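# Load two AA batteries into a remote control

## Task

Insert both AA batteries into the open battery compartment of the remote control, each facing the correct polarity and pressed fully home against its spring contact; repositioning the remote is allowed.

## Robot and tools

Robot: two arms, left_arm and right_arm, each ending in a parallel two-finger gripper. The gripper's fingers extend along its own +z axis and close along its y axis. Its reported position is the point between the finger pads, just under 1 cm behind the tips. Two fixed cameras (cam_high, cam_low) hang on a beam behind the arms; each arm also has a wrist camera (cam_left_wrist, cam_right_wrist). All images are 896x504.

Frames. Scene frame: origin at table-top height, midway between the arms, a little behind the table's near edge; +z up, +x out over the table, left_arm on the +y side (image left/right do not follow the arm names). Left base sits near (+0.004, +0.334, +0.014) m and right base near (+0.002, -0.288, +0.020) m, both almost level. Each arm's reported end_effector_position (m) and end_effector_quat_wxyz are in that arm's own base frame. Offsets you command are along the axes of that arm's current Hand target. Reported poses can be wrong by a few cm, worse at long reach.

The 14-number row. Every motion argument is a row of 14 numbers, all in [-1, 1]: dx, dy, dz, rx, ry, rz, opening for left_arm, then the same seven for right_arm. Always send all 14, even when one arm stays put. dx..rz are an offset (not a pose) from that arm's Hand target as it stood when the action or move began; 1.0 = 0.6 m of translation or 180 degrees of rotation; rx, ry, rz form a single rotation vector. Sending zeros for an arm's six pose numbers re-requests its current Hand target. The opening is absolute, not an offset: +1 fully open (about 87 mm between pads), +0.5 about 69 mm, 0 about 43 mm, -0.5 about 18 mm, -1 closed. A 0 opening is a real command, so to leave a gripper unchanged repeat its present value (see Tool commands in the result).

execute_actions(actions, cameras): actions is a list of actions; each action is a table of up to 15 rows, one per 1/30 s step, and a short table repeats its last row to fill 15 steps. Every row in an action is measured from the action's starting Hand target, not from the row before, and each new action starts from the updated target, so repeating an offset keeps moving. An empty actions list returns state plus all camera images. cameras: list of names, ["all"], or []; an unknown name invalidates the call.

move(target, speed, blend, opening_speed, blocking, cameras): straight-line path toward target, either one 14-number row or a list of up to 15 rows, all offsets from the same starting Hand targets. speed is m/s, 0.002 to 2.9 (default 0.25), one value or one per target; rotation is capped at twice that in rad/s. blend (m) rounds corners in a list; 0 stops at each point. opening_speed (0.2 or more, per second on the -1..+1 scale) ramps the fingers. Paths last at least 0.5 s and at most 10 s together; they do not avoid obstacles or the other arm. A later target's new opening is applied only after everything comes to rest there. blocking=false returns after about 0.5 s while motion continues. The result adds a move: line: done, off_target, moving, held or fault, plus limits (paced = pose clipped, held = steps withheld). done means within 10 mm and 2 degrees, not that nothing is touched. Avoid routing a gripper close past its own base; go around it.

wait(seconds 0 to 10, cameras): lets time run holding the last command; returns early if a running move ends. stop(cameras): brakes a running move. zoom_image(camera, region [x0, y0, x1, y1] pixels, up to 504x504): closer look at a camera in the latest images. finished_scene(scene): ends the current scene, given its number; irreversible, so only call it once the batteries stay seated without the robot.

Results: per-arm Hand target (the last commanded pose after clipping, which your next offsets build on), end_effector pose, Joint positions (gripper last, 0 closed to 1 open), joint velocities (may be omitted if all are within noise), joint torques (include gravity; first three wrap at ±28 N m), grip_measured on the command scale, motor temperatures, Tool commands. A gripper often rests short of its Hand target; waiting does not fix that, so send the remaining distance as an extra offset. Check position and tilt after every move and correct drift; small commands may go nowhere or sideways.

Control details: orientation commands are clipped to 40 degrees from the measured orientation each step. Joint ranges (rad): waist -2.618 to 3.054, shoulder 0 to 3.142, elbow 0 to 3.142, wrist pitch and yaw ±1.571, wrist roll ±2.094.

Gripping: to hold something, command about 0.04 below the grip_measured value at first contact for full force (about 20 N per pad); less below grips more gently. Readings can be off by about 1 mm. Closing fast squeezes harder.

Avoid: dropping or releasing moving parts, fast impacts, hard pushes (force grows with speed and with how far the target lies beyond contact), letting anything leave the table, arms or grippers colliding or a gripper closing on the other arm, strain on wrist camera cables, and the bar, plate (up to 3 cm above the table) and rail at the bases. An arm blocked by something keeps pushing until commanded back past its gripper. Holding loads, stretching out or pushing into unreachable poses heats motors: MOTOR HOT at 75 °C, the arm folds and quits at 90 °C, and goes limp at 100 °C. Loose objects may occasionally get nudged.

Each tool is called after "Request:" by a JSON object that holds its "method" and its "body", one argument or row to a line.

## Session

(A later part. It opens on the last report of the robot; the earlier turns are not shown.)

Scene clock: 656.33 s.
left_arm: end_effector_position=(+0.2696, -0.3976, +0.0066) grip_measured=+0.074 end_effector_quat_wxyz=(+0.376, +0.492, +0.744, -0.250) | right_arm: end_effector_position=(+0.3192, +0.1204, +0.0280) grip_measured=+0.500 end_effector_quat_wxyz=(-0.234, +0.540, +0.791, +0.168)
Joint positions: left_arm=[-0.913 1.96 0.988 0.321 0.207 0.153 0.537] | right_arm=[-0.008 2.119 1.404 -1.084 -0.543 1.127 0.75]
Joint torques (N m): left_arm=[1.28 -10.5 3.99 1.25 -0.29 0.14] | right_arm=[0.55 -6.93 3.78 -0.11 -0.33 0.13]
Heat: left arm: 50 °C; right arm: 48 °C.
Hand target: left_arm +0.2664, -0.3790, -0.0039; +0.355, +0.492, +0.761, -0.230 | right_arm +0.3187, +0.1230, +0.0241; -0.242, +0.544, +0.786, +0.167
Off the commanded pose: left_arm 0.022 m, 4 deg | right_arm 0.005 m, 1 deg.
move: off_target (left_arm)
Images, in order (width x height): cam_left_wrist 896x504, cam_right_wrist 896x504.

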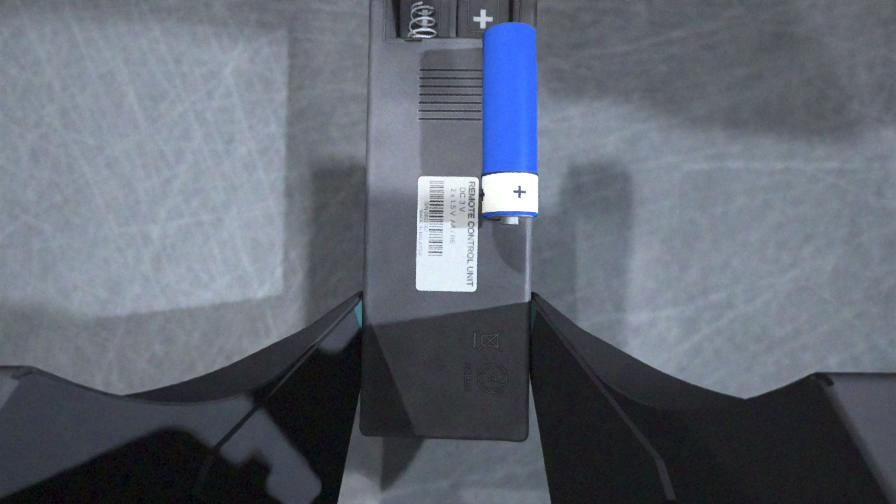

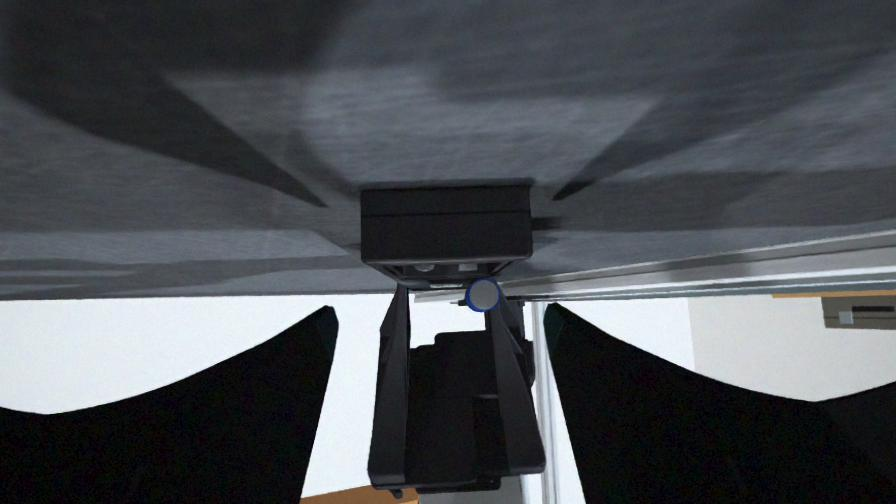

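Request:
{"method": "move", "body": {
  "target": [
    [0,0,0,0,0,0,-0.05,-0.0158,-0.001,0.0417,0,0,0,0.5],
    [0,0,0,0,0,0,-0.05,-0.0158,-0.001,0.0417,0,0,0,0.02]
  ],
  "speed": 0.08,
  "opening_speed": 0.5,
  "cameras": ["cam_left_wrist","cam_right_wrist"]
}}

Scene clock: 664.80 s.
left_arm: end_effector_position=(+0.2707, -0.3968, +0.0066) grip_measured=+0.074 end_effector_quat_wxyz=(+0.376, +0.491, +0.745, -0.249) | right_arm: end_effector_position=(+0.3180, +0.1245, +0.0142) grip_measured=+0.046 end_effector_quat_wxyz=(-0.234, +0.545, +0.788, +0.165)
Joint positions: left_arm=[-0.91 1.96 0.988 0.321 0.206 0.153 0.537] | right_arm=[0.004 2.136 1.371 -1.026 -0.543 1.153 0.523]
Joint torques (N m): left_arm=[1.03 -10.55 4.03 1.25 -0.28 0.14] | right_arm=[0.91 -5.19 1.94 0.39 -0.36 0.04]
Heat: left arm: 51 °C; right arm: 47 °C.
Hand target: left_arm +0.2662, -0.3790, -0.0039; +0.354, +0.492, +0.761, -0.230 | right_arm +0.3160, +0.1286, -0.0020; -0.242, +0.544, +0.786, +0.167
Off the commanded pose: left_arm 0.021 m, 4 deg | right_arm 0.017 m, 1 deg.
move: off_target (left_arm, right_arm); target 2's new opening was sent with right_arm's hand 0.017 m and 1 deg from that target
Images, in order (width x height): cam_left_wrist 896x504, cam_right_wrist 896x504.

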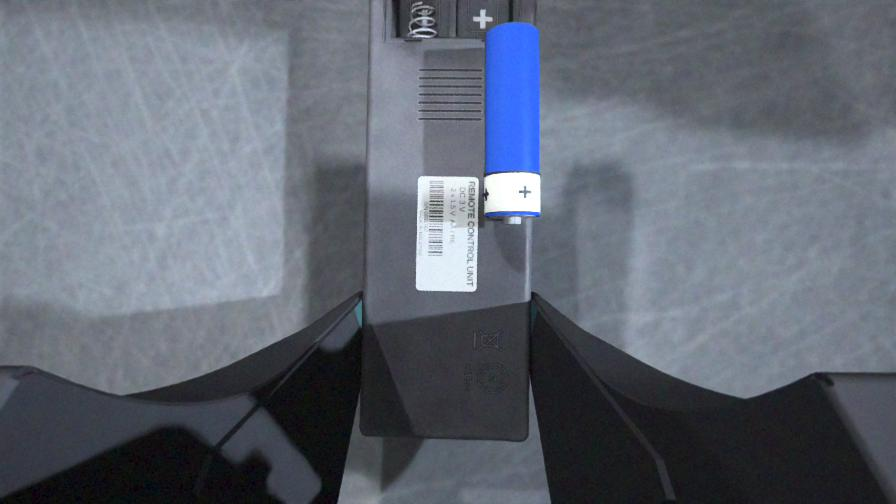

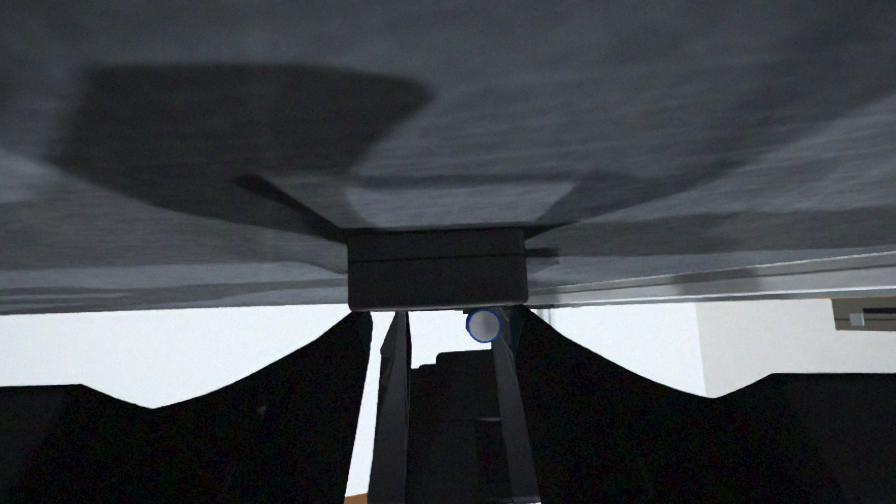

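Request:
{"method": "move", "body": {
  "target": [
    [0,0,0,0,0,0,-0.05,0.0187,0,-0.0277,0,0,0,0.5],
    [0,0,0,0,0,0,-0.05,0.0187,0,-0.0277,0,-0.048,0,0.5],
    [0,0,0,0,0,0,-0.05,0.004,0,-0.003,0,-0.048,0,0.5]
  ],
  "speed": 0.08,
  "cameras": ["cam_right_wrist"]
}}

Scene clock: 681.67 s.
left_arm: end_effector_position=(+0.2707, -0.3968, +0.0065) grip_measured=+0.074 end_effector_quat_wxyz=(+0.376, +0.491, +0.745, -0.249) | right_arm: end_effector_position=(+0.3149, +0.1287, -0.0011) grip_measured=+0.500 end_effector_quat_wxyz=(-0.189, +0.553, +0.801, +0.126)
Joint positions: left_arm=[-0.91 1.96 0.988 0.321 0.205 0.153 0.537] | right_arm=[0.06 2.099 1.314 -0.94 -0.434 1.235 0.75]
Joint torques (N m): left_arm=[1.11 -10.48 4.04 1.26 -0.27 0.15] | right_arm=[0.76 -9.18 3.51 0.04 -0.05 0.14]
Heat: left arm: 51 °C; right arm: 47 °C.
Hand target: left_arm +0.2663, -0.3790, -0.0039; +0.355, +0.492, +0.761, -0.230 | right_arm +0.3157, +0.1294, +0.0009; -0.182, +0.555, +0.802, +0.126
Off the commanded pose: left_arm 0.021 m, 4 deg | right_arm 0.002 m, 1 deg.
move: off_target (left_arm)
Images, in order (width x height): cam_right_wrist 896x504.

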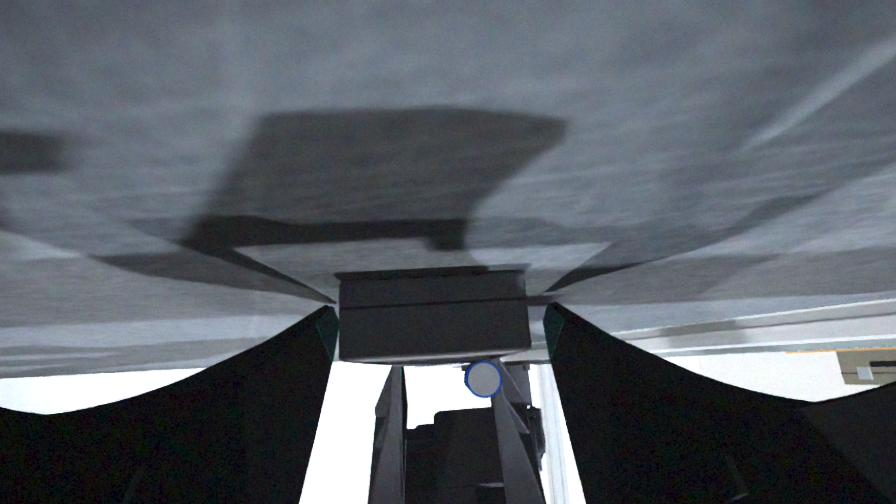

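Request:
{"method": "move", "body": {
  "target": [
    [0,0,0,0,0,0,-0.05,0.002,0.003,-0.005,0,0,0,0.5],
    [0,0,0,0,0,0,-0.05,0.002,0.003,-0.005,0,0,0,0.02]
  ],
  "speed": 0.08,
  "opening_speed": 0.5,
  "cameras": ["cam_right_wrist"]
}}

Scene clock: 688.37 s.
left_arm: end_effector_position=(+0.2707, -0.3968, +0.0066) grip_measured=+0.074 end_effector_quat_wxyz=(+0.376, +0.491, +0.745, -0.249) | right_arm: end_effector_position=(+0.3154, +0.1288, -0.0012) grip_measured=+0.071 end_effector_quat_wxyz=(-0.189, +0.554, +0.801, +0.126)
Joint positions: left_arm=[-0.91 1.96 0.988 0.321 0.206 0.153 0.537] | right_arm=[0.06 2.099 1.314 -0.938 -0.434 1.238 0.535]
Joint torques (N m): left_arm=[1.11 -10.54 4.04 1.25 -0.27 0.13] | right_arm=[0.85 -9.25 4.57 -0.12 -0.05 0.12]
Heat: left arm: 52 °C; right arm: 48 °C.
Hand target: left_arm +0.2662, -0.3790, -0.0039; +0.354, +0.492, +0.761, -0.230 | right_arm +0.3174, +0.1299, +0.0041; -0.182, +0.555, +0.802, +0.126
Off the commanded pose: left_arm 0.021 m, 4 deg | right_arm 0.006 m, 1 deg.
move: off_target (left_arm)
Images, in order (width x height): cam_right_wrist 896x504.

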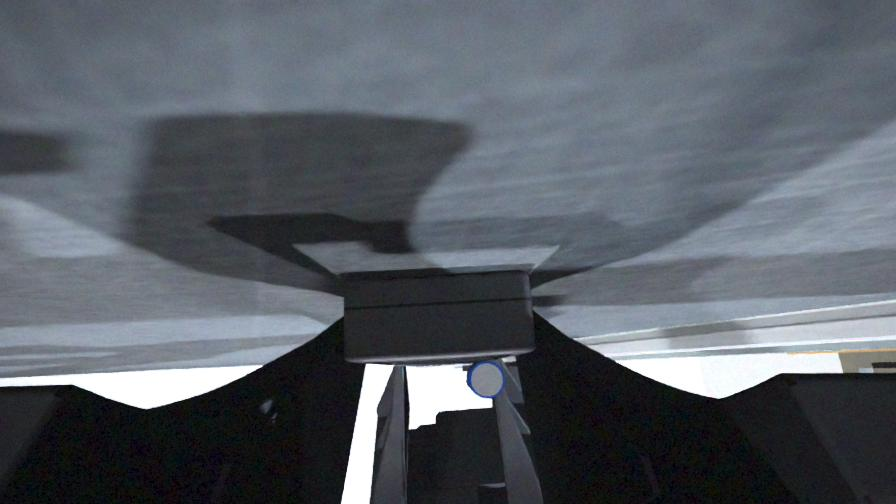

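Request:
{"method": "move", "body": {
  "target": [
    [-0.0326,0,0.0179,0,0,0,0.0,0,0,0,0,0,0,0.02],
    [-0.0326,0,0.0179,0,0,0,0.4,0,0,0,0,0,0,0.02],
    [-0.0193,0,-0.1016,0,0,0,0.0,0,0,0,0,0,0,0.02]
  ],
  "speed": 0.08,
  "opening_speed": 0.6,
  "cameras": ["cam_left_wrist","cam_right_wrist"]
}}

Scene clock: 702.77 s.
left_arm: end_effector_position=(+0.2499, -0.3481, +0.0378) grip_measured=+0.000 end_effector_quat_wxyz=(+0.351, +0.490, +0.764, -0.231) | right_arm: end_effector_position=(+0.3154, +0.1286, -0.0013) grip_measured=+0.071 end_effector_quat_wxyz=(-0.189, +0.555, +0.800, +0.126)
Joint positions: left_arm=[-0.88 1.727 0.888 0.116 0.206 0.167 0.5] | right_arm=[0.06 2.099 1.314 -0.938 -0.433 1.239 0.535]
Joint torques (N m): left_arm=[1.14 -10.03 5.74 1.57 -0.02 0.21] | right_arm=[0.85 -9.25 4.56 -0.13 -0.07 0.11]
Heat: left arm: 52 °C; right arm: 51 °C.
Hand target: left_arm +0.2504, -0.3432, +0.0443; +0.355, +0.492, +0.761, -0.230 | right_arm +0.3174, +0.1299, +0.0041; -0.182, +0.555, +0.802, +0.126
Off the commanded pose: left_arm 0.008 m, 1 deg | right_arm 0.006 m, 1 deg.
move: done
Images, in order (width x height): cam_left_wrist 896x504, cam_right_wrist 896x504.

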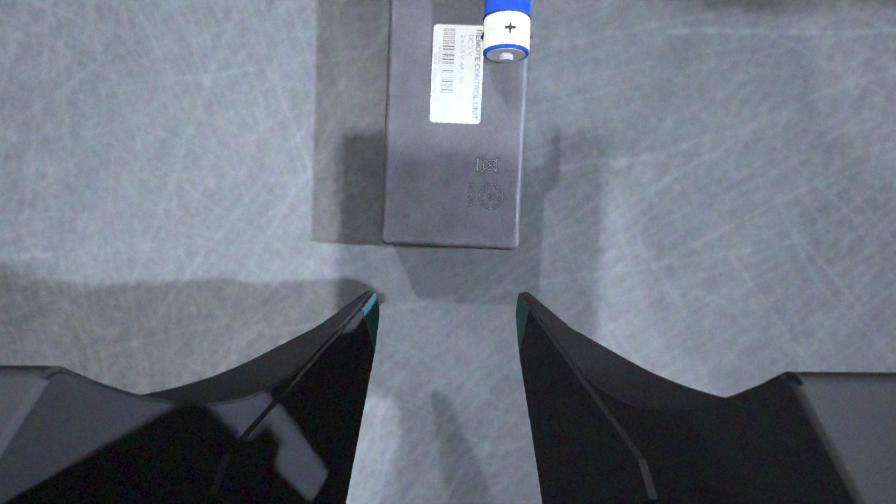

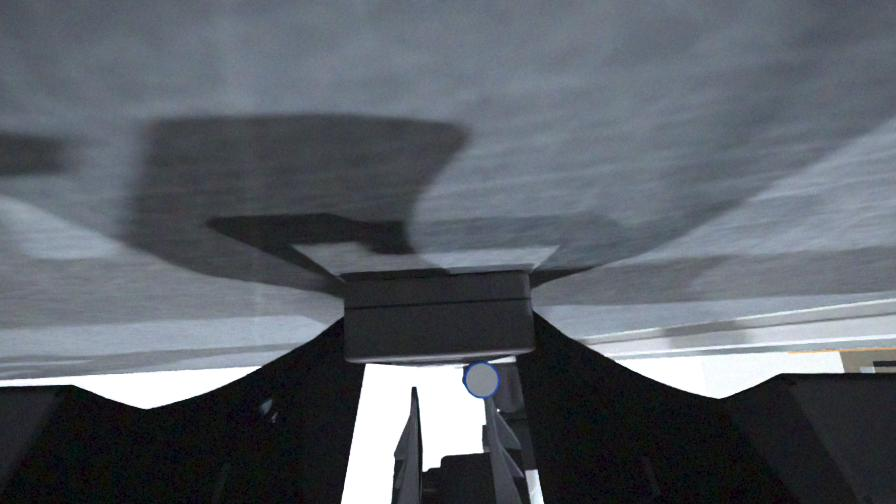

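Request:
{"method": "move", "body": {
  "target": [
    [-0.0878,-0.0317,0.1047,0,0,0,-0.1,0,0,0,0,0,0,0.02]
  ],
  "speed": 0.12,
  "cameras": ["cam_left_wrist","cam_right_wrist"]
}}

Scene clock: 727.53 s.
left_arm: end_effector_position=(+0.2630, -0.4239, +0.0472) grip_measured=-0.100 end_effector_quat_wxyz=(+0.359, +0.498, +0.754, -0.235) | right_arm: end_effector_position=(+0.3154, +0.1286, -0.0013) grip_measured=+0.071 end_effector_quat_wxyz=(-0.189, +0.555, +0.800, +0.126)
Joint positions: left_arm=[-0.975 1.933 1.185 0.054 0.146 0.125 0.45] | right_arm=[0.06 2.099 1.314 -0.938 -0.433 1.239 0.535]
Joint torques (N m): left_arm=[0.39 -7.72 8.87 1.61 -0.22 -0.08] | right_arm=[0.85 -9.26 4.57 -0.12 -0.07 0.11]
Motor temperatures (°C): left_arm=[24 55 35 37 23 23 24] | right_arm=[25 53 33 25 25 25 25]
Heat: left arm: 55 °C; right arm: 53 °C.
Hand target: left_arm +0.2665, -0.4258, +0.0443; +0.355, +0.492, +0.761, -0.230 | right_arm +0.3174, +0.1299, +0.0041; -0.182, +0.555, +0.802, +0.126
Off the commanded pose: left_arm 0.005 m, 1 deg | right_arm 0.006 m, 1 deg.
move: done
Images, in order (width x height): cam_left_wrist 896x504, cam_right_wrist 896x504.

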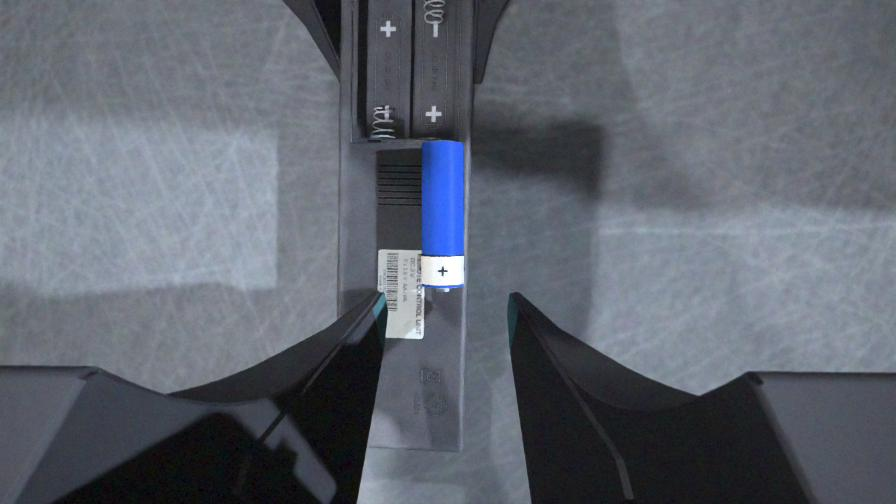

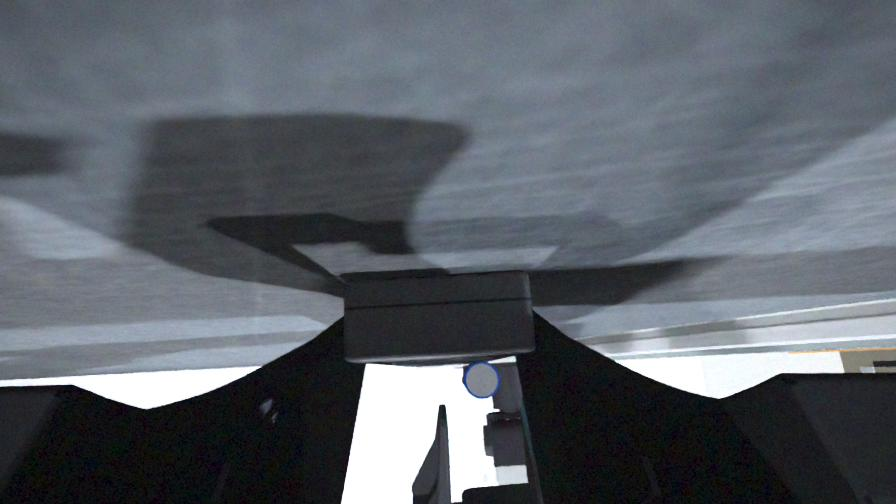

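Request:
{"method": "move", "body": {
  "target": [
    [0.0139,0,0.0443,0,0,0,-0.1,0,0,0,0,0,0,0.02]
  ],
  "speed": 0.08,
  "cameras": ["cam_left_wrist","cam_right_wrist"]
}}

Scene clock: 739.57 s.
left_arm: end_effector_position=(+0.2698, -0.4364, +0.0283) grip_measured=-0.100 end_effector_quat_wxyz=(+0.357, +0.498, +0.755, -0.233) | right_arm: end_effector_position=(+0.3154, +0.1285, -0.0014) grip_measured=+0.071 end_effector_quat_wxyz=(-0.188, +0.555, +0.800, +0.125)
Joint positions: left_arm=[-0.979 2.017 1.226 0.093 0.14 0.121 0.45] | right_arm=[0.06 2.099 1.314 -0.938 -0.432 1.24 0.535]
Joint torques (N m): left_arm=[0.18 -7.46 7.97 1.79 -0.23 -0.03] | right_arm=[0.87 -9.25 4.57 -0.12 -0.07 0.1]
Heat: left arm: 54 °C; right arm: 54 °C.
Hand target: left_arm +0.2726, -0.4396, +0.0208; +0.355, +0.492, +0.761, -0.230 | right_arm +0.3174, +0.1299, +0.0041; -0.182, +0.555, +0.802, +0.126
Off the commanded pose: left_arm 0.009 m, 1 deg | right_arm 0.006 m, 1 deg.
move: done
Images, in order (width x height): cam_left_wrist 896x504, cam_right_wrist 896x504.

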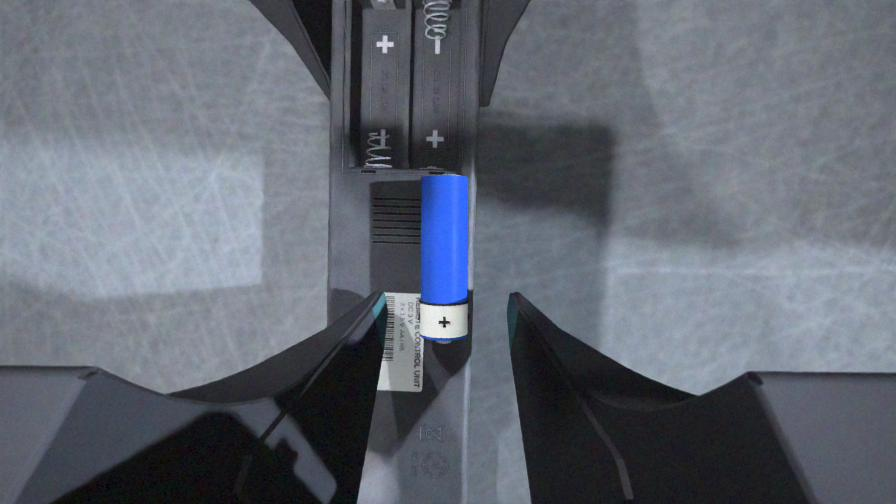

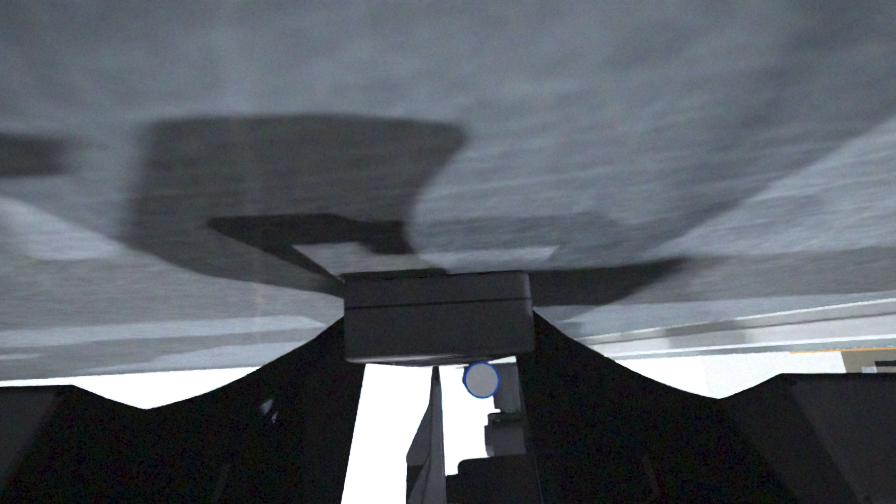

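Request:
{"method": "move", "body": {
  "target": [
    [0.0073,0,0.0025,0,0,0,-0.1,0,0,0,0,0,0,0.02],
    [0.0073,0,0.0025,0,0,0,-0.74,0,0,0,0,0,0,0.02]
  ],
  "speed": 0.08,
  "opening_speed": 0.5,
  "cameras": ["cam_left_wrist"]
}}

Scene clock: 749.13 s.
left_arm: end_effector_position=(+0.2713, -0.4399, +0.0289) grip_measured=-0.606 end_effector_quat_wxyz=(+0.364, +0.496, +0.752, -0.235) | right_arm: end_effector_position=(+0.3154, +0.1285, -0.0014) grip_measured=+0.071 end_effector_quat_wxyz=(-0.188, +0.555, +0.800, +0.125)
Joint positions: left_arm=[-0.982 2.023 1.226 0.115 0.136 0.119 0.197] | right_arm=[0.06 2.099 1.314 -0.938 -0.432 1.24 0.535]
Joint torques (N m): left_arm=[0.46 -7.73 6.82 1.79 -0.18 -0.03] | right_arm=[0.85 -9.25 4.57 -0.12 -0.08 0.1]
Heat: left arm: 53 °C; right arm: 54 °C.
Hand target: left_arm +0.2721, -0.4380, +0.0166; +0.355, +0.492, +0.761, -0.230 | right_arm +0.3174, +0.1299, +0.0041; -0.182, +0.555, +0.802, +0.126
Off the commanded pose: left_arm 0.013 m, 2 deg | right_arm 0.006 m, 1 deg.
move: off_target (left_arm); target 2's new opening was sent with left_arm's hand 0.012 m and 1 deg from that target
Images, in order (width x height): cam_left_wrist 896x504.

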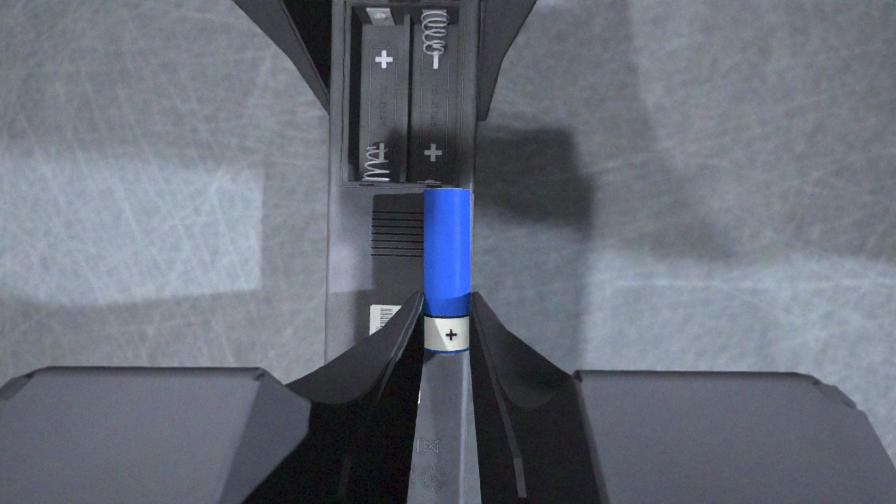

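Request:
{"method": "move", "body": {
  "target": [
    [-0.0383,0,-0.0322,0,0,0,-0.74,0,0,0,0,0,0,0.02],
    [-0.0912,0.0075,0.0257,0,0.128,0,-0.74,0,0,0,0,0,0,0.02]
  ],
  "speed": 0.1,
  "cameras": ["cam_left_wrist","cam_right_wrist"]
}}

Scene clock: 765.90 s.
left_arm: end_effector_position=(+0.2929, -0.4795, +0.0580) grip_measured=-0.606 end_effector_quat_wxyz=(+0.253, +0.518, +0.799, -0.168) | right_arm: end_effector_position=(+0.3154, +0.1285, -0.0014) grip_measured=+0.071 end_effector_quat_wxyz=(-0.188, +0.555, +0.800, +0.125)
Joint positions: left_arm=[-1.003 2.327 2.009 -0.641 0.091 0.119 0.197] | right_arm=[0.06 2.099 1.314 -0.938 -0.432 1.24 0.535]
Joint torques (N m): left_arm=[0.38 -13.01 6.57 1.52 -0.11 0.08] | right_arm=[0.85 -9.25 4.57 -0.12 -0.08 0.1]
Motor temperatures (°C): left_arm=[24 52 40 38 23 23 24] | right_arm=[25 55 33 25 25 25 25]
Heat: left arm: 52 °C; right arm: 55 °C.
Hand target: left_arm +0.2924, -0.4783, +0.0573; +0.252, +0.518, +0.800, -0.167 (not the last commanded pose) | right_arm +0.3174, +0.1299, +0.0041; -0.182, +0.555, +0.802, +0.126
Off the commanded pose: left_arm 0.010 m, 8 deg | right_arm 0.006 m, 1 deg.
move: held (left_arm; a check stopped the path); path passed 1 of 2 targets; limits=held
pose unreachable (left arm): on one or more control steps of this call, first in action 0 (counted from 0), this arm could not follow its commanded pose, so it was not sent that pose on those steps. It may still have moved: this result reports where it is.
cause: moving toward the commanded pose would bring a part of the arm too close to another arm (this arm's wrist camera and the right arm's wrist (the part past joint 4), along the way the arms are being sent, or toward where that arm still pushes).
Images, in order (width x height): cam_left_wrist 896x504, cam_right_wrist 896x504.

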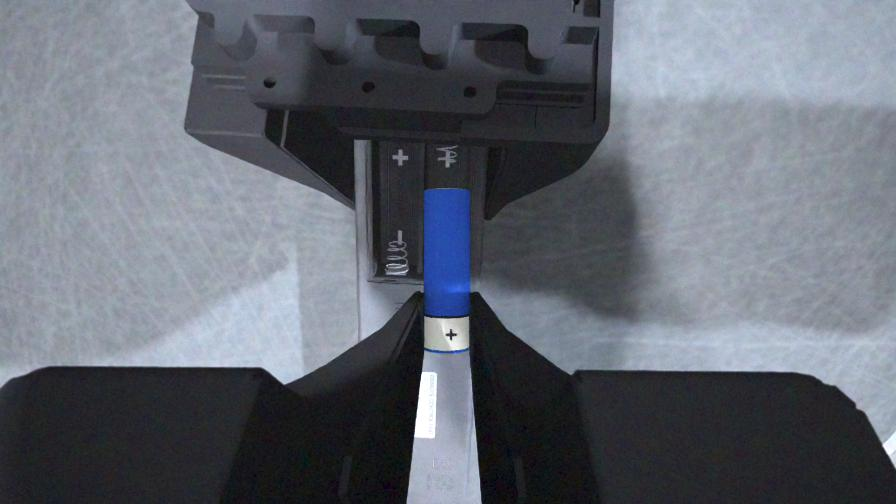

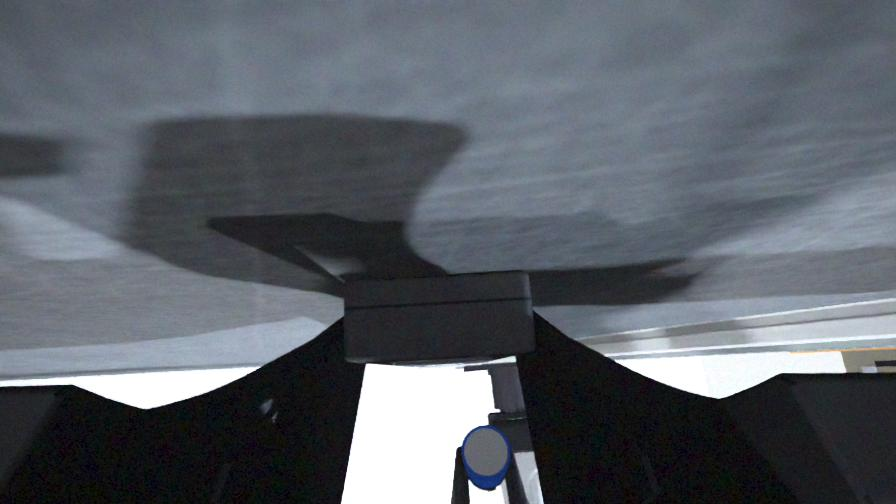

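Request:
{"method": "move", "body": {
  "target": [
    [0.0761,0,-0.0944,0,0,0,-0.74,0,0,0,0,0,0,0.02]
  ],
  "speed": 0.12,
  "cameras": ["cam_left_wrist"]
}}

Request:
{"method": "move", "body": {
  "target": [
    [0,0,0,0,0,0,-0.74,0,0,0,0,0,0,0.5],
    [0,0,0,0,0,0,-0.74,0.0172,0,-0.1943,0,-0.139,0,0.5],
    [0,0,0,0,0,0,-0.74,0.0172,0,-0.1943,0.1089,-0.1089,-0.4914,0.5]
  ],
  "speed": [0.1,0.2,0.4],
  "cameras": ["cam_left_wrist","cam_right_wrist"]
}}

Scene clock: 793.80 s.
left_arm: end_effector_position=(+0.2576, -0.4122, +0.0588) grip_measured=-0.606 end_effector_quat_wxyz=(+0.227, +0.519, +0.809, -0.156) | right_arm: end_effector_position=(+0.3144, +0.1292, -0.0013) grip_measured=+0.071 end_effector_quat_wxyz=(-0.189, +0.554, +0.801, +0.124)
Joint positions: left_arm=[-0.988 2.061 1.606 -0.566 0.099 0.126 0.197] | right_arm=[0.063 2.099 1.314 -0.941 -0.432 1.24 0.535]
Joint torques (N m): left_arm=[1.13 -14.19 6.34 1.57 -0.06 0.2] | right_arm=[0.61 -9.25 4.57 -0.09 -0.08 0.11]
Motor temperatures (°C): left_arm=[24 63 38 36 23 23 24] | right_arm=[25 56 33 25 25 25 25]
Heat: left arm: 63 °C; right arm: 56 °C.
Hand target: left_arm +0.2641, -0.4144, +0.0774; +0.252, +0.518, +0.800, -0.167 | right_arm +0.3174, +0.1300, +0.0041; -0.182, +0.555, +0.802, +0.126
Off the commanded pose: left_arm 0.020 m, 3 deg | right_arm 0.006 m, 1 deg.
move: off_target (left_arm)
Images, in order (width x height): cam_left_wrist 896x504.

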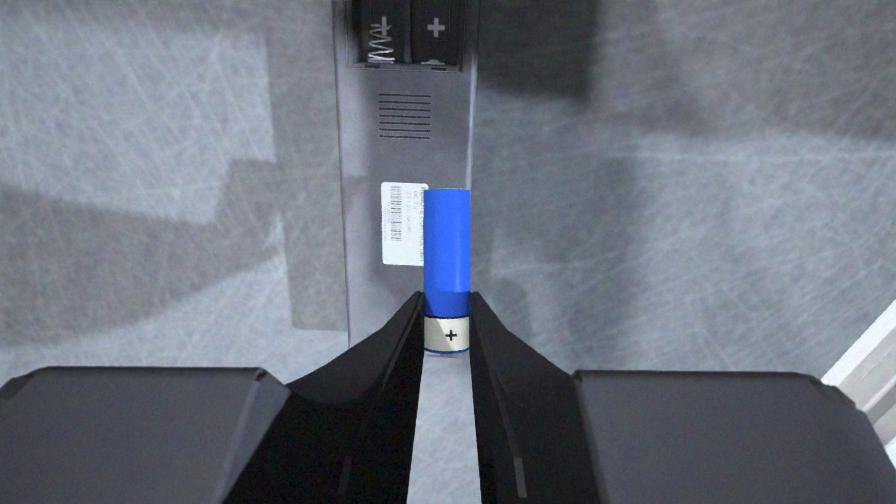

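Scene clock: 799.07 s.
left_arm: end_effector_position=(+0.2577, -0.4125, +0.0590) grip_measured=-0.606 end_effector_quat_wxyz=(+0.228, +0.519, +0.809, -0.157) | right_arm: end_effector_position=(+0.3295, +0.0906, +0.1142) grip_measured=+0.500 end_effector_quat_wxyz=(+0.002, -0.171, +0.985, +0.008)
Joint positions: left_arm=[-0.988 2.061 1.606 -0.564 0.099 0.126 0.197] | right_arm=[0.269 1.999 1.8 -1.366 -0.016 -0.075 0.75]
Joint torques (N m): left_arm=[1.16 -14.17 6.37 1.55 -0.06 0.2] | right_arm=[0.75 -6.58 6.57 0.25 0.11 -0.12]
Motor temperatures (°C): left_arm=[24 62 38 37 23 23 24] | right_arm=[25 56 33 25 25 25 25]
Heat: left arm: 62 °C; right arm: 56 °C.
Hand target: left_arm +0.2640, -0.4143, +0.0773; +0.252, +0.518, +0.800, -0.167 | right_arm +0.3319, +0.0916, +0.1137; -0.001, -0.179, +0.984, +0.005
Off the commanded pose: left_arm 0.020 m, 3 deg | right_arm 0.003 m, 1 deg.
move: off_target (left_arm)
Images, in order (width x height): cam_left_wrist 896x504, cam_right_wrist 896x504.

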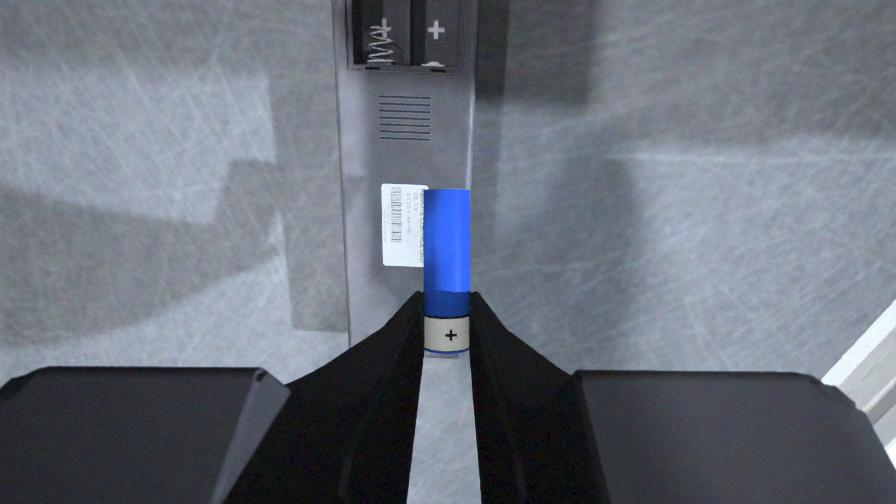

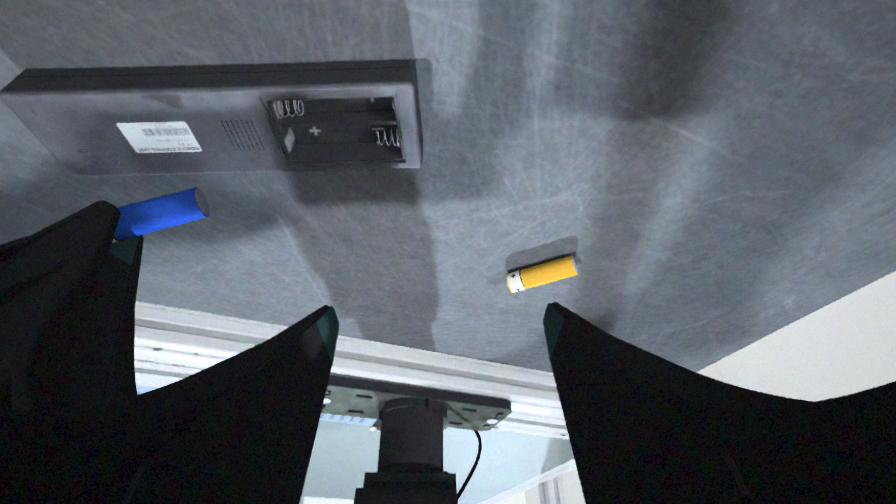

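Request:
{"method": "move", "body": {
  "target": [
    [0.0144,0,0.0204,0,0,0,-0.74,0.004,-0.0615,0.03,-0.2207,-0.2147,-0.4732,0.5]
  ],
  "speed": 0.3,
  "cameras": ["cam_right_wrist"]
}}

Scene clock: 809.40 s.
left_arm: end_effector_position=(+0.2578, -0.4127, +0.0496) grip_measured=-0.606 end_effector_quat_wxyz=(+0.232, +0.519, +0.807, -0.160) | right_arm: end_effector_position=(+0.3435, +0.0561, +0.0966) grip_measured=+0.500 end_effector_quat_wxyz=(-0.240, +0.736, -0.558, -0.298)
Joint positions: left_arm=[-0.987 2.061 1.564 -0.51 0.1 0.128 0.197] | right_arm=[-0.098 2.043 1.69 -1.542 -0.728 -2.066 0.75]
Joint torques (N m): left_arm=[1.1 -13.03 6.35 1.57 -0.07 0.19] | right_arm=[0.21 -6.91 4.83 -0.54 -0.43 -0.13]
Motor temperatures (°C): left_arm=[24 62 38 37 23 23 24] | right_arm=[25 54 34 25 25 25 25]
Heat: left arm: 62 °C; right arm: 54 °C.
Hand target: left_arm +0.2640, -0.4142, +0.0623; +0.252, +0.518, +0.800, -0.167 | right_arm +0.3426, +0.0563, +0.0954; -0.238, +0.750, -0.504, -0.355
Off the commanded pose: left_arm 0.014 m, 3 deg | right_arm 0.002 m, 9 deg.
joint sent to its limit (right arm) — joint 4 (wrist pitch), lower limit; joint 6 (wrist roll), lower limit. The joint targets are off in orientation, not in position.
move: off_target (left_arm, right_arm)
Images, in order (width x height): cam_right_wrist 896x504.

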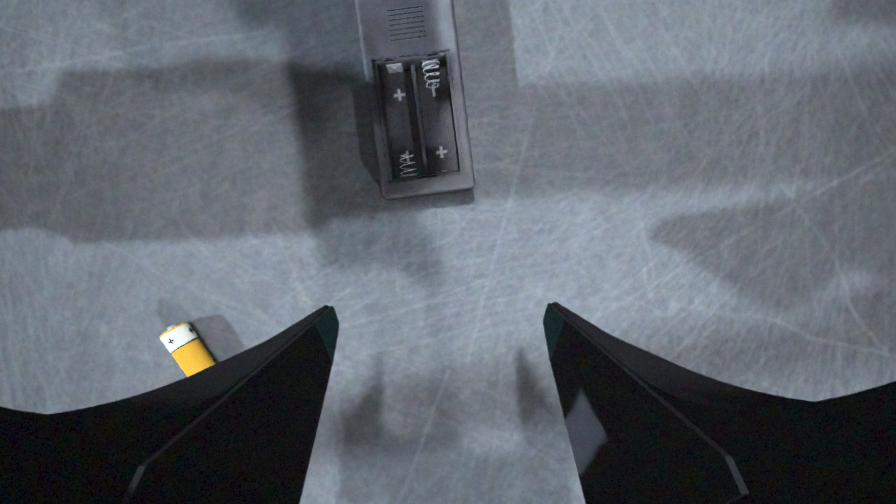

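Request:
{"method": "move", "body": {
  "target": [
    [0,0,0,0,0,0,-0.74,-0.0157,-0.007,0.1513,0,0,0,0.5]
  ],
  "speed": 0.15,
  "cameras": ["cam_right_wrist"]
}}

Scene clock: 828.43 s.
left_arm: end_effector_position=(+0.2514, -0.3967, +0.0387) grip_measured=-0.606 end_effector_quat_wxyz=(+0.205, +0.519, +0.817, -0.147) | right_arm: end_effector_position=(+0.3297, +0.1123, +0.0515) grip_measured=+0.500 end_effector_quat_wxyz=(-0.261, +0.739, -0.520, -0.340)
Joint positions: left_arm=[-0.98 2.059 1.539 -0.551 0.101 0.127 0.197] | right_arm=[0.02 2.067 1.501 -1.334 -0.838 -2.043 0.75]
Joint torques (N m): left_arm=[0.43 -13.26 7.91 1.86 -0.08 0.19] | right_arm=[5.61 -6.93 3.32 -0.48 -0.27 -0.01]
Motor temperatures (°C): left_arm=[24 62 38 37 23 23 24] | right_arm=[25 53 34 25 25 25 25]
Heat: left arm: 62 °C; right arm: 53 °C.
Hand target: left_arm +0.2640, -0.4142, +0.0623; +0.252, +0.518, +0.800, -0.167 | right_arm +0.3177, +0.1284, +0.0450; -0.238, +0.750, -0.504, -0.355
Off the commanded pose: left_arm 0.032 m, 6 deg | right_arm 0.021 m, 4 deg.
move: off_target (left_arm, right_arm)
Images, in order (width x height): cam_right_wrist 896x504.

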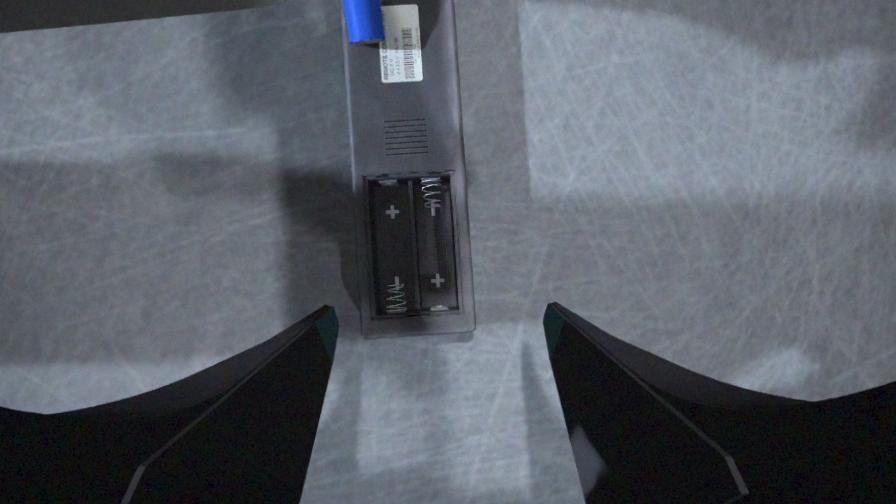

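Request:
{"method": "move", "body": {
  "target": [
    [0,0,0,0,0,0,-0.74,0.012,0,-0.06,0,0,0,0.5]
  ],
  "speed": 0.1,
  "cameras": ["cam_low","cam_high"]
}}

Scene clock: 833.97 s.
left_arm: end_effector_position=(+0.2560, -0.4054, +0.0424) grip_measured=-0.606 end_effector_quat_wxyz=(+0.223, +0.518, +0.811, -0.155) | right_arm: end_effector_position=(+0.3281, +0.1005, +0.0637) grip_measured=+0.500 end_effector_quat_wxyz=(-0.237, +0.744, -0.524, -0.341)
Joint positions: left_arm=[-0.981 2.059 1.539 -0.509 0.102 0.127 0.197] | right_arm=[0.004 2.076 1.573 -1.44 -0.791 -2.068 0.75]
Joint torques (N m): left_arm=[0.58 -12.98 8.1 1.56 -0.08 0.17] | right_arm=[-0.08 -6.53 5.63 -0.63 -0.33 -0.13]
Motor temperatures (°C): left_arm=[24 64 39 37 23 23 24] | right_arm=[25 52 33 25 25 25 25]
Heat: left arm: 64 °C; right arm: 52 °C.
Hand target: left_arm +0.2640, -0.4143, +0.0623; +0.252, +0.518, +0.800, -0.167 | right_arm +0.3300, +0.0984, +0.0623; -0.238, +0.750, -0.504, -0.355
Off the commanded pose: left_arm 0.023 m, 4 deg | right_arm 0.003 m, 3 deg.
joint sent to its limit (right arm) — joint 6 (wrist roll), lower limit. The joint targets are off in orientation, not in position.
move: off_target (left_arm, right_arm)
Images, in order (width x height): cam_high 896x504, cam_low 896x504.

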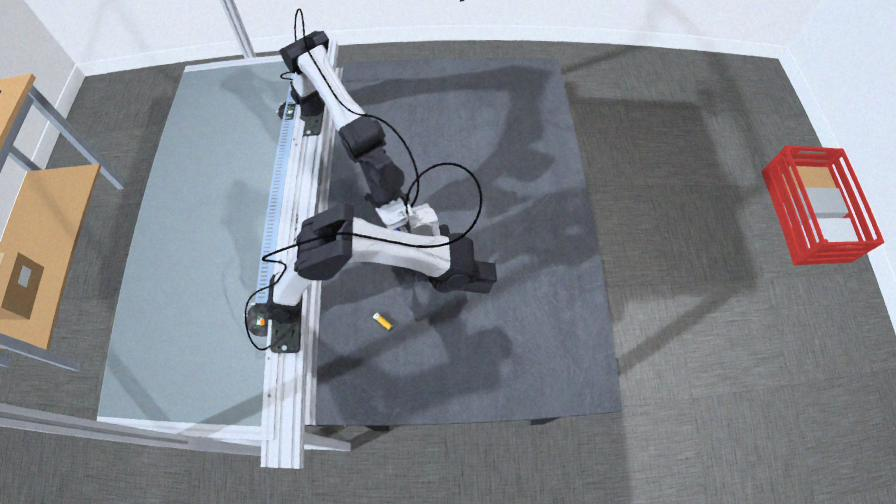

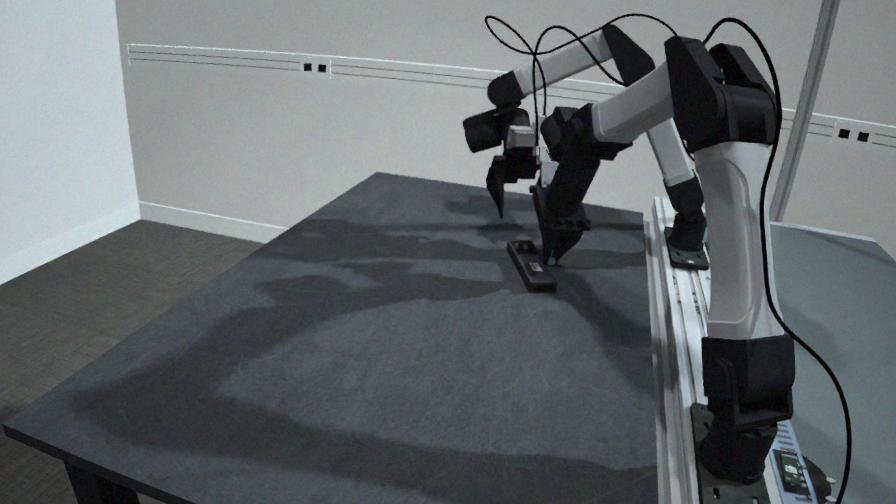

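Request:
{"method": "move", "body": {
  "target": [
    [0,0.012,0,0,-0.077,0,-0.74,0.03,0,-0.15,0,0,0,0.5],
    [0.0307,0.012,0.0436,0,-0.077,0,-0.74,0.03,0,-0.15,0,0,0,0.5]
  ],
  "speed": 0.12,
  "cameras": ["cam_left_wrist"]
}}

Scene clock: 850.87 s.
left_arm: end_effector_position=(+0.2662, -0.4122, +0.0373) grip_measured=-0.606 end_effector_quat_wxyz=(+0.345, +0.495, +0.764, -0.228) | right_arm: end_effector_position=(+0.3582, +0.0255, +0.0915) grip_measured=+0.500 end_effector_quat_wxyz=(-0.244, +0.721, -0.584, -0.281)
Joint positions: left_arm=[-0.953 1.936 1.169 0.04 0.155 0.127 0.197] | right_arm=[-0.172 2.086 1.744 -1.542 -0.708 -2.068 0.75]
Joint torques (N m): left_arm=[1.18 -7.83 6.15 1.96 -0.05 0.12] | right_arm=[0.14 -10.81 5.82 -0.53 -0.31 -0.12]
Motor temperatures (°C): left_arm=[24 67 40 37 23 23 24] | right_arm=[25 51 33 25 25 25 24]
Heat: left arm: 67 °C; right arm: 51 °C.
Hand target: left_arm +0.2705, -0.4115, +0.0304; +0.347, +0.494, +0.764, -0.229 | right_arm +0.3606, +0.0235, +0.1056; -0.238, +0.750, -0.504, -0.355
Off the commanded pose: left_arm 0.008 m, 0 deg | right_arm 0.014 m, 13 deg.
joint sent to its limit (right arm) — joint 4 (wrist pitch), lower limit; joint 6 (wrist roll), lower limit. The joint targets are off in orientation, not in position.
move: off_target (right_arm)
Images, in order (width x height): cam_left_wrist 896x504.

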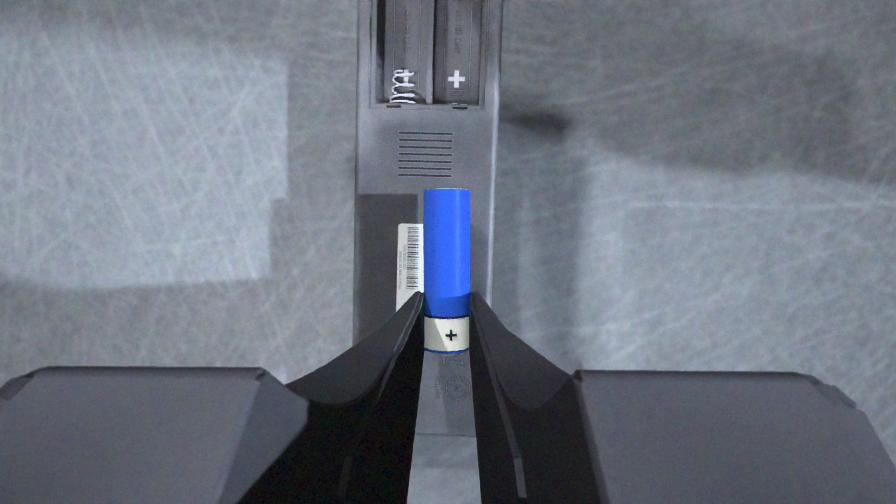

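Request:
{"method": "move", "body": {
  "target": [
    [0.0165,0,0.014,0,0,0,-0.74,0,0,0,0,0,0,0.5],
    [0.0165,0,0.014,0,0,0,-0.2,0,0,0,0,0,0,0.5]
  ],
  "speed": 0.04,
  "opening_speed": 0.4,
  "cameras": ["cam_left_wrist"]
}}

Scene clock: 858.50 s.
left_arm: end_effector_position=(+0.2674, -0.4144, +0.0290) grip_measured=-0.200 end_effector_quat_wxyz=(+0.351, +0.494, +0.761, -0.231) | right_arm: end_effector_position=(+0.3582, +0.0255, +0.0915) grip_measured=+0.500 end_effector_quat_wxyz=(-0.244, +0.721, -0.584, -0.281)
Joint positions: left_arm=[-0.953 1.956 1.149 0.095 0.156 0.127 0.4] | right_arm=[-0.172 2.086 1.744 -1.542 -0.708 -2.068 0.75]
Joint torques (N m): left_arm=[1.1 -7.31 5.81 1.93 -0.06 0.12] | right_arm=[0.14 -10.81 5.82 -0.53 -0.31 -0.12]
Motor temperatures (°C): left_arm=[24 65 39 38 23 23 24] | right_arm=[25 52 33 25 25 25 24]
Heat: left arm: 65 °C; right arm: 52 °C.
Hand target: left_arm +0.2703, -0.4114, +0.0173; +0.347, +0.494, +0.764, -0.229 | right_arm +0.3606, +0.0235, +0.1056; -0.238, +0.750, -0.504, -0.355
Off the commanded pose: left_arm 0.012 m, 1 deg | right_arm 0.014 m, 13 deg.
joint sent to its limit (right arm) — joint 4 (wrist pitch), lower limit; joint 6 (wrist roll), lower limit. The joint targets are off in orientation, not in position.
move: off_target (left_arm, right_arm); target 2's new opening was sent with left_arm's hand 0.012 m and 1 deg from that target
Images, in order (width x height): cam_left_wrist 896x504.

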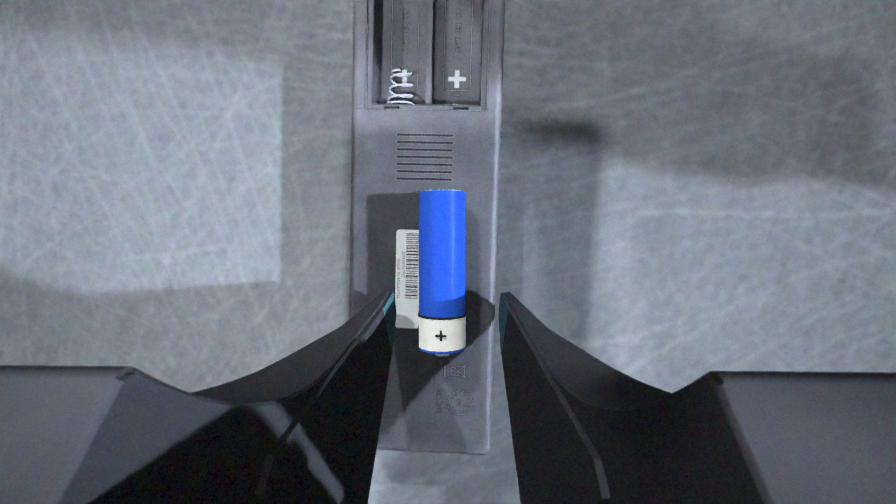

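Request:
{"method": "move", "body": {
  "target": [
    [-0.0316,0.003,-0.0271,0,-0.087,0,-0.15,0,0,0,0,0,0,0.5],
    [-0.0005,0.003,-0.004,0,-0.087,0,-0.15,0,0,0,0,0,0,0.5]
  ],
  "speed": 0.06,
  "cameras": ["cam_left_wrist"]
}}

Scene clock: 875.17 s.
left_arm: end_effector_position=(+0.2694, -0.4132, +0.0287) grip_measured=-0.150 end_effector_quat_wxyz=(+0.453, +0.465, +0.702, -0.293) | right_arm: end_effector_position=(+0.3582, +0.0255, +0.0915) grip_measured=+0.500 end_effector_quat_wxyz=(-0.244, +0.721, -0.584, -0.281)
Joint positions: left_arm=[-0.928 1.951 0.873 0.638 0.21 0.108 0.425] | right_arm=[-0.172 2.086 1.744 -1.542 -0.708 -2.068 0.75]
Joint torques (N m): left_arm=[1.22 -6.91 5.04 2.09 -0.06 -0.02] | right_arm=[0.14 -10.8 5.82 -0.53 -0.31 -0.12]
Motor temperatures (°C): left_arm=[24 61 39 39 23 23 24] | right_arm=[25 54 34 25 25 25 24]
Heat: left arm: 61 °C; right arm: 54 °C.
Hand target: left_arm +0.2712, -0.4093, +0.0192; +0.447, +0.459, +0.709, -0.294 | right_arm +0.3606, +0.0235, +0.1056; -0.238, +0.750, -0.504, -0.355
Off the commanded pose: left_arm 0.011 m, 1 deg | right_arm 0.014 m, 13 deg.
joint sent to its limit (right arm) — joint 4 (wrist pitch), lower limit; joint 6 (wrist roll), lower limit. The joint targets are off in orientation, not in position.
move: off_target (left_arm, right_arm)
Images, in order (width x height): cam_left_wrist 896x504.

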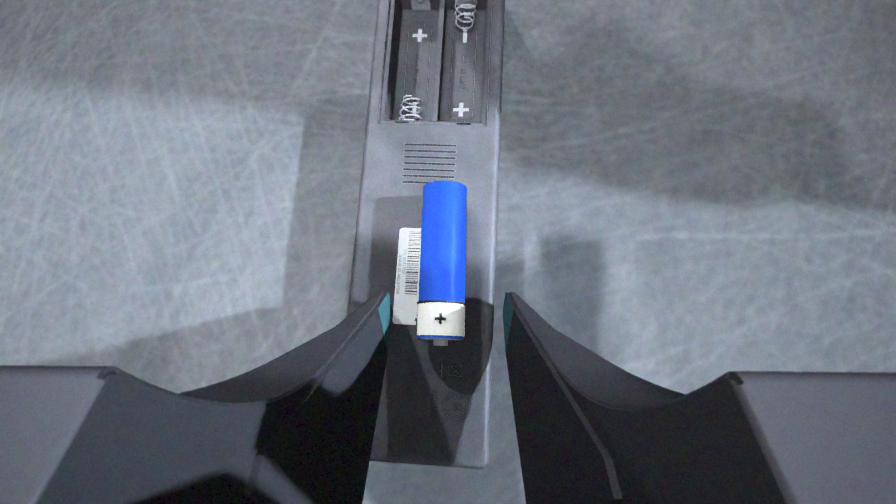

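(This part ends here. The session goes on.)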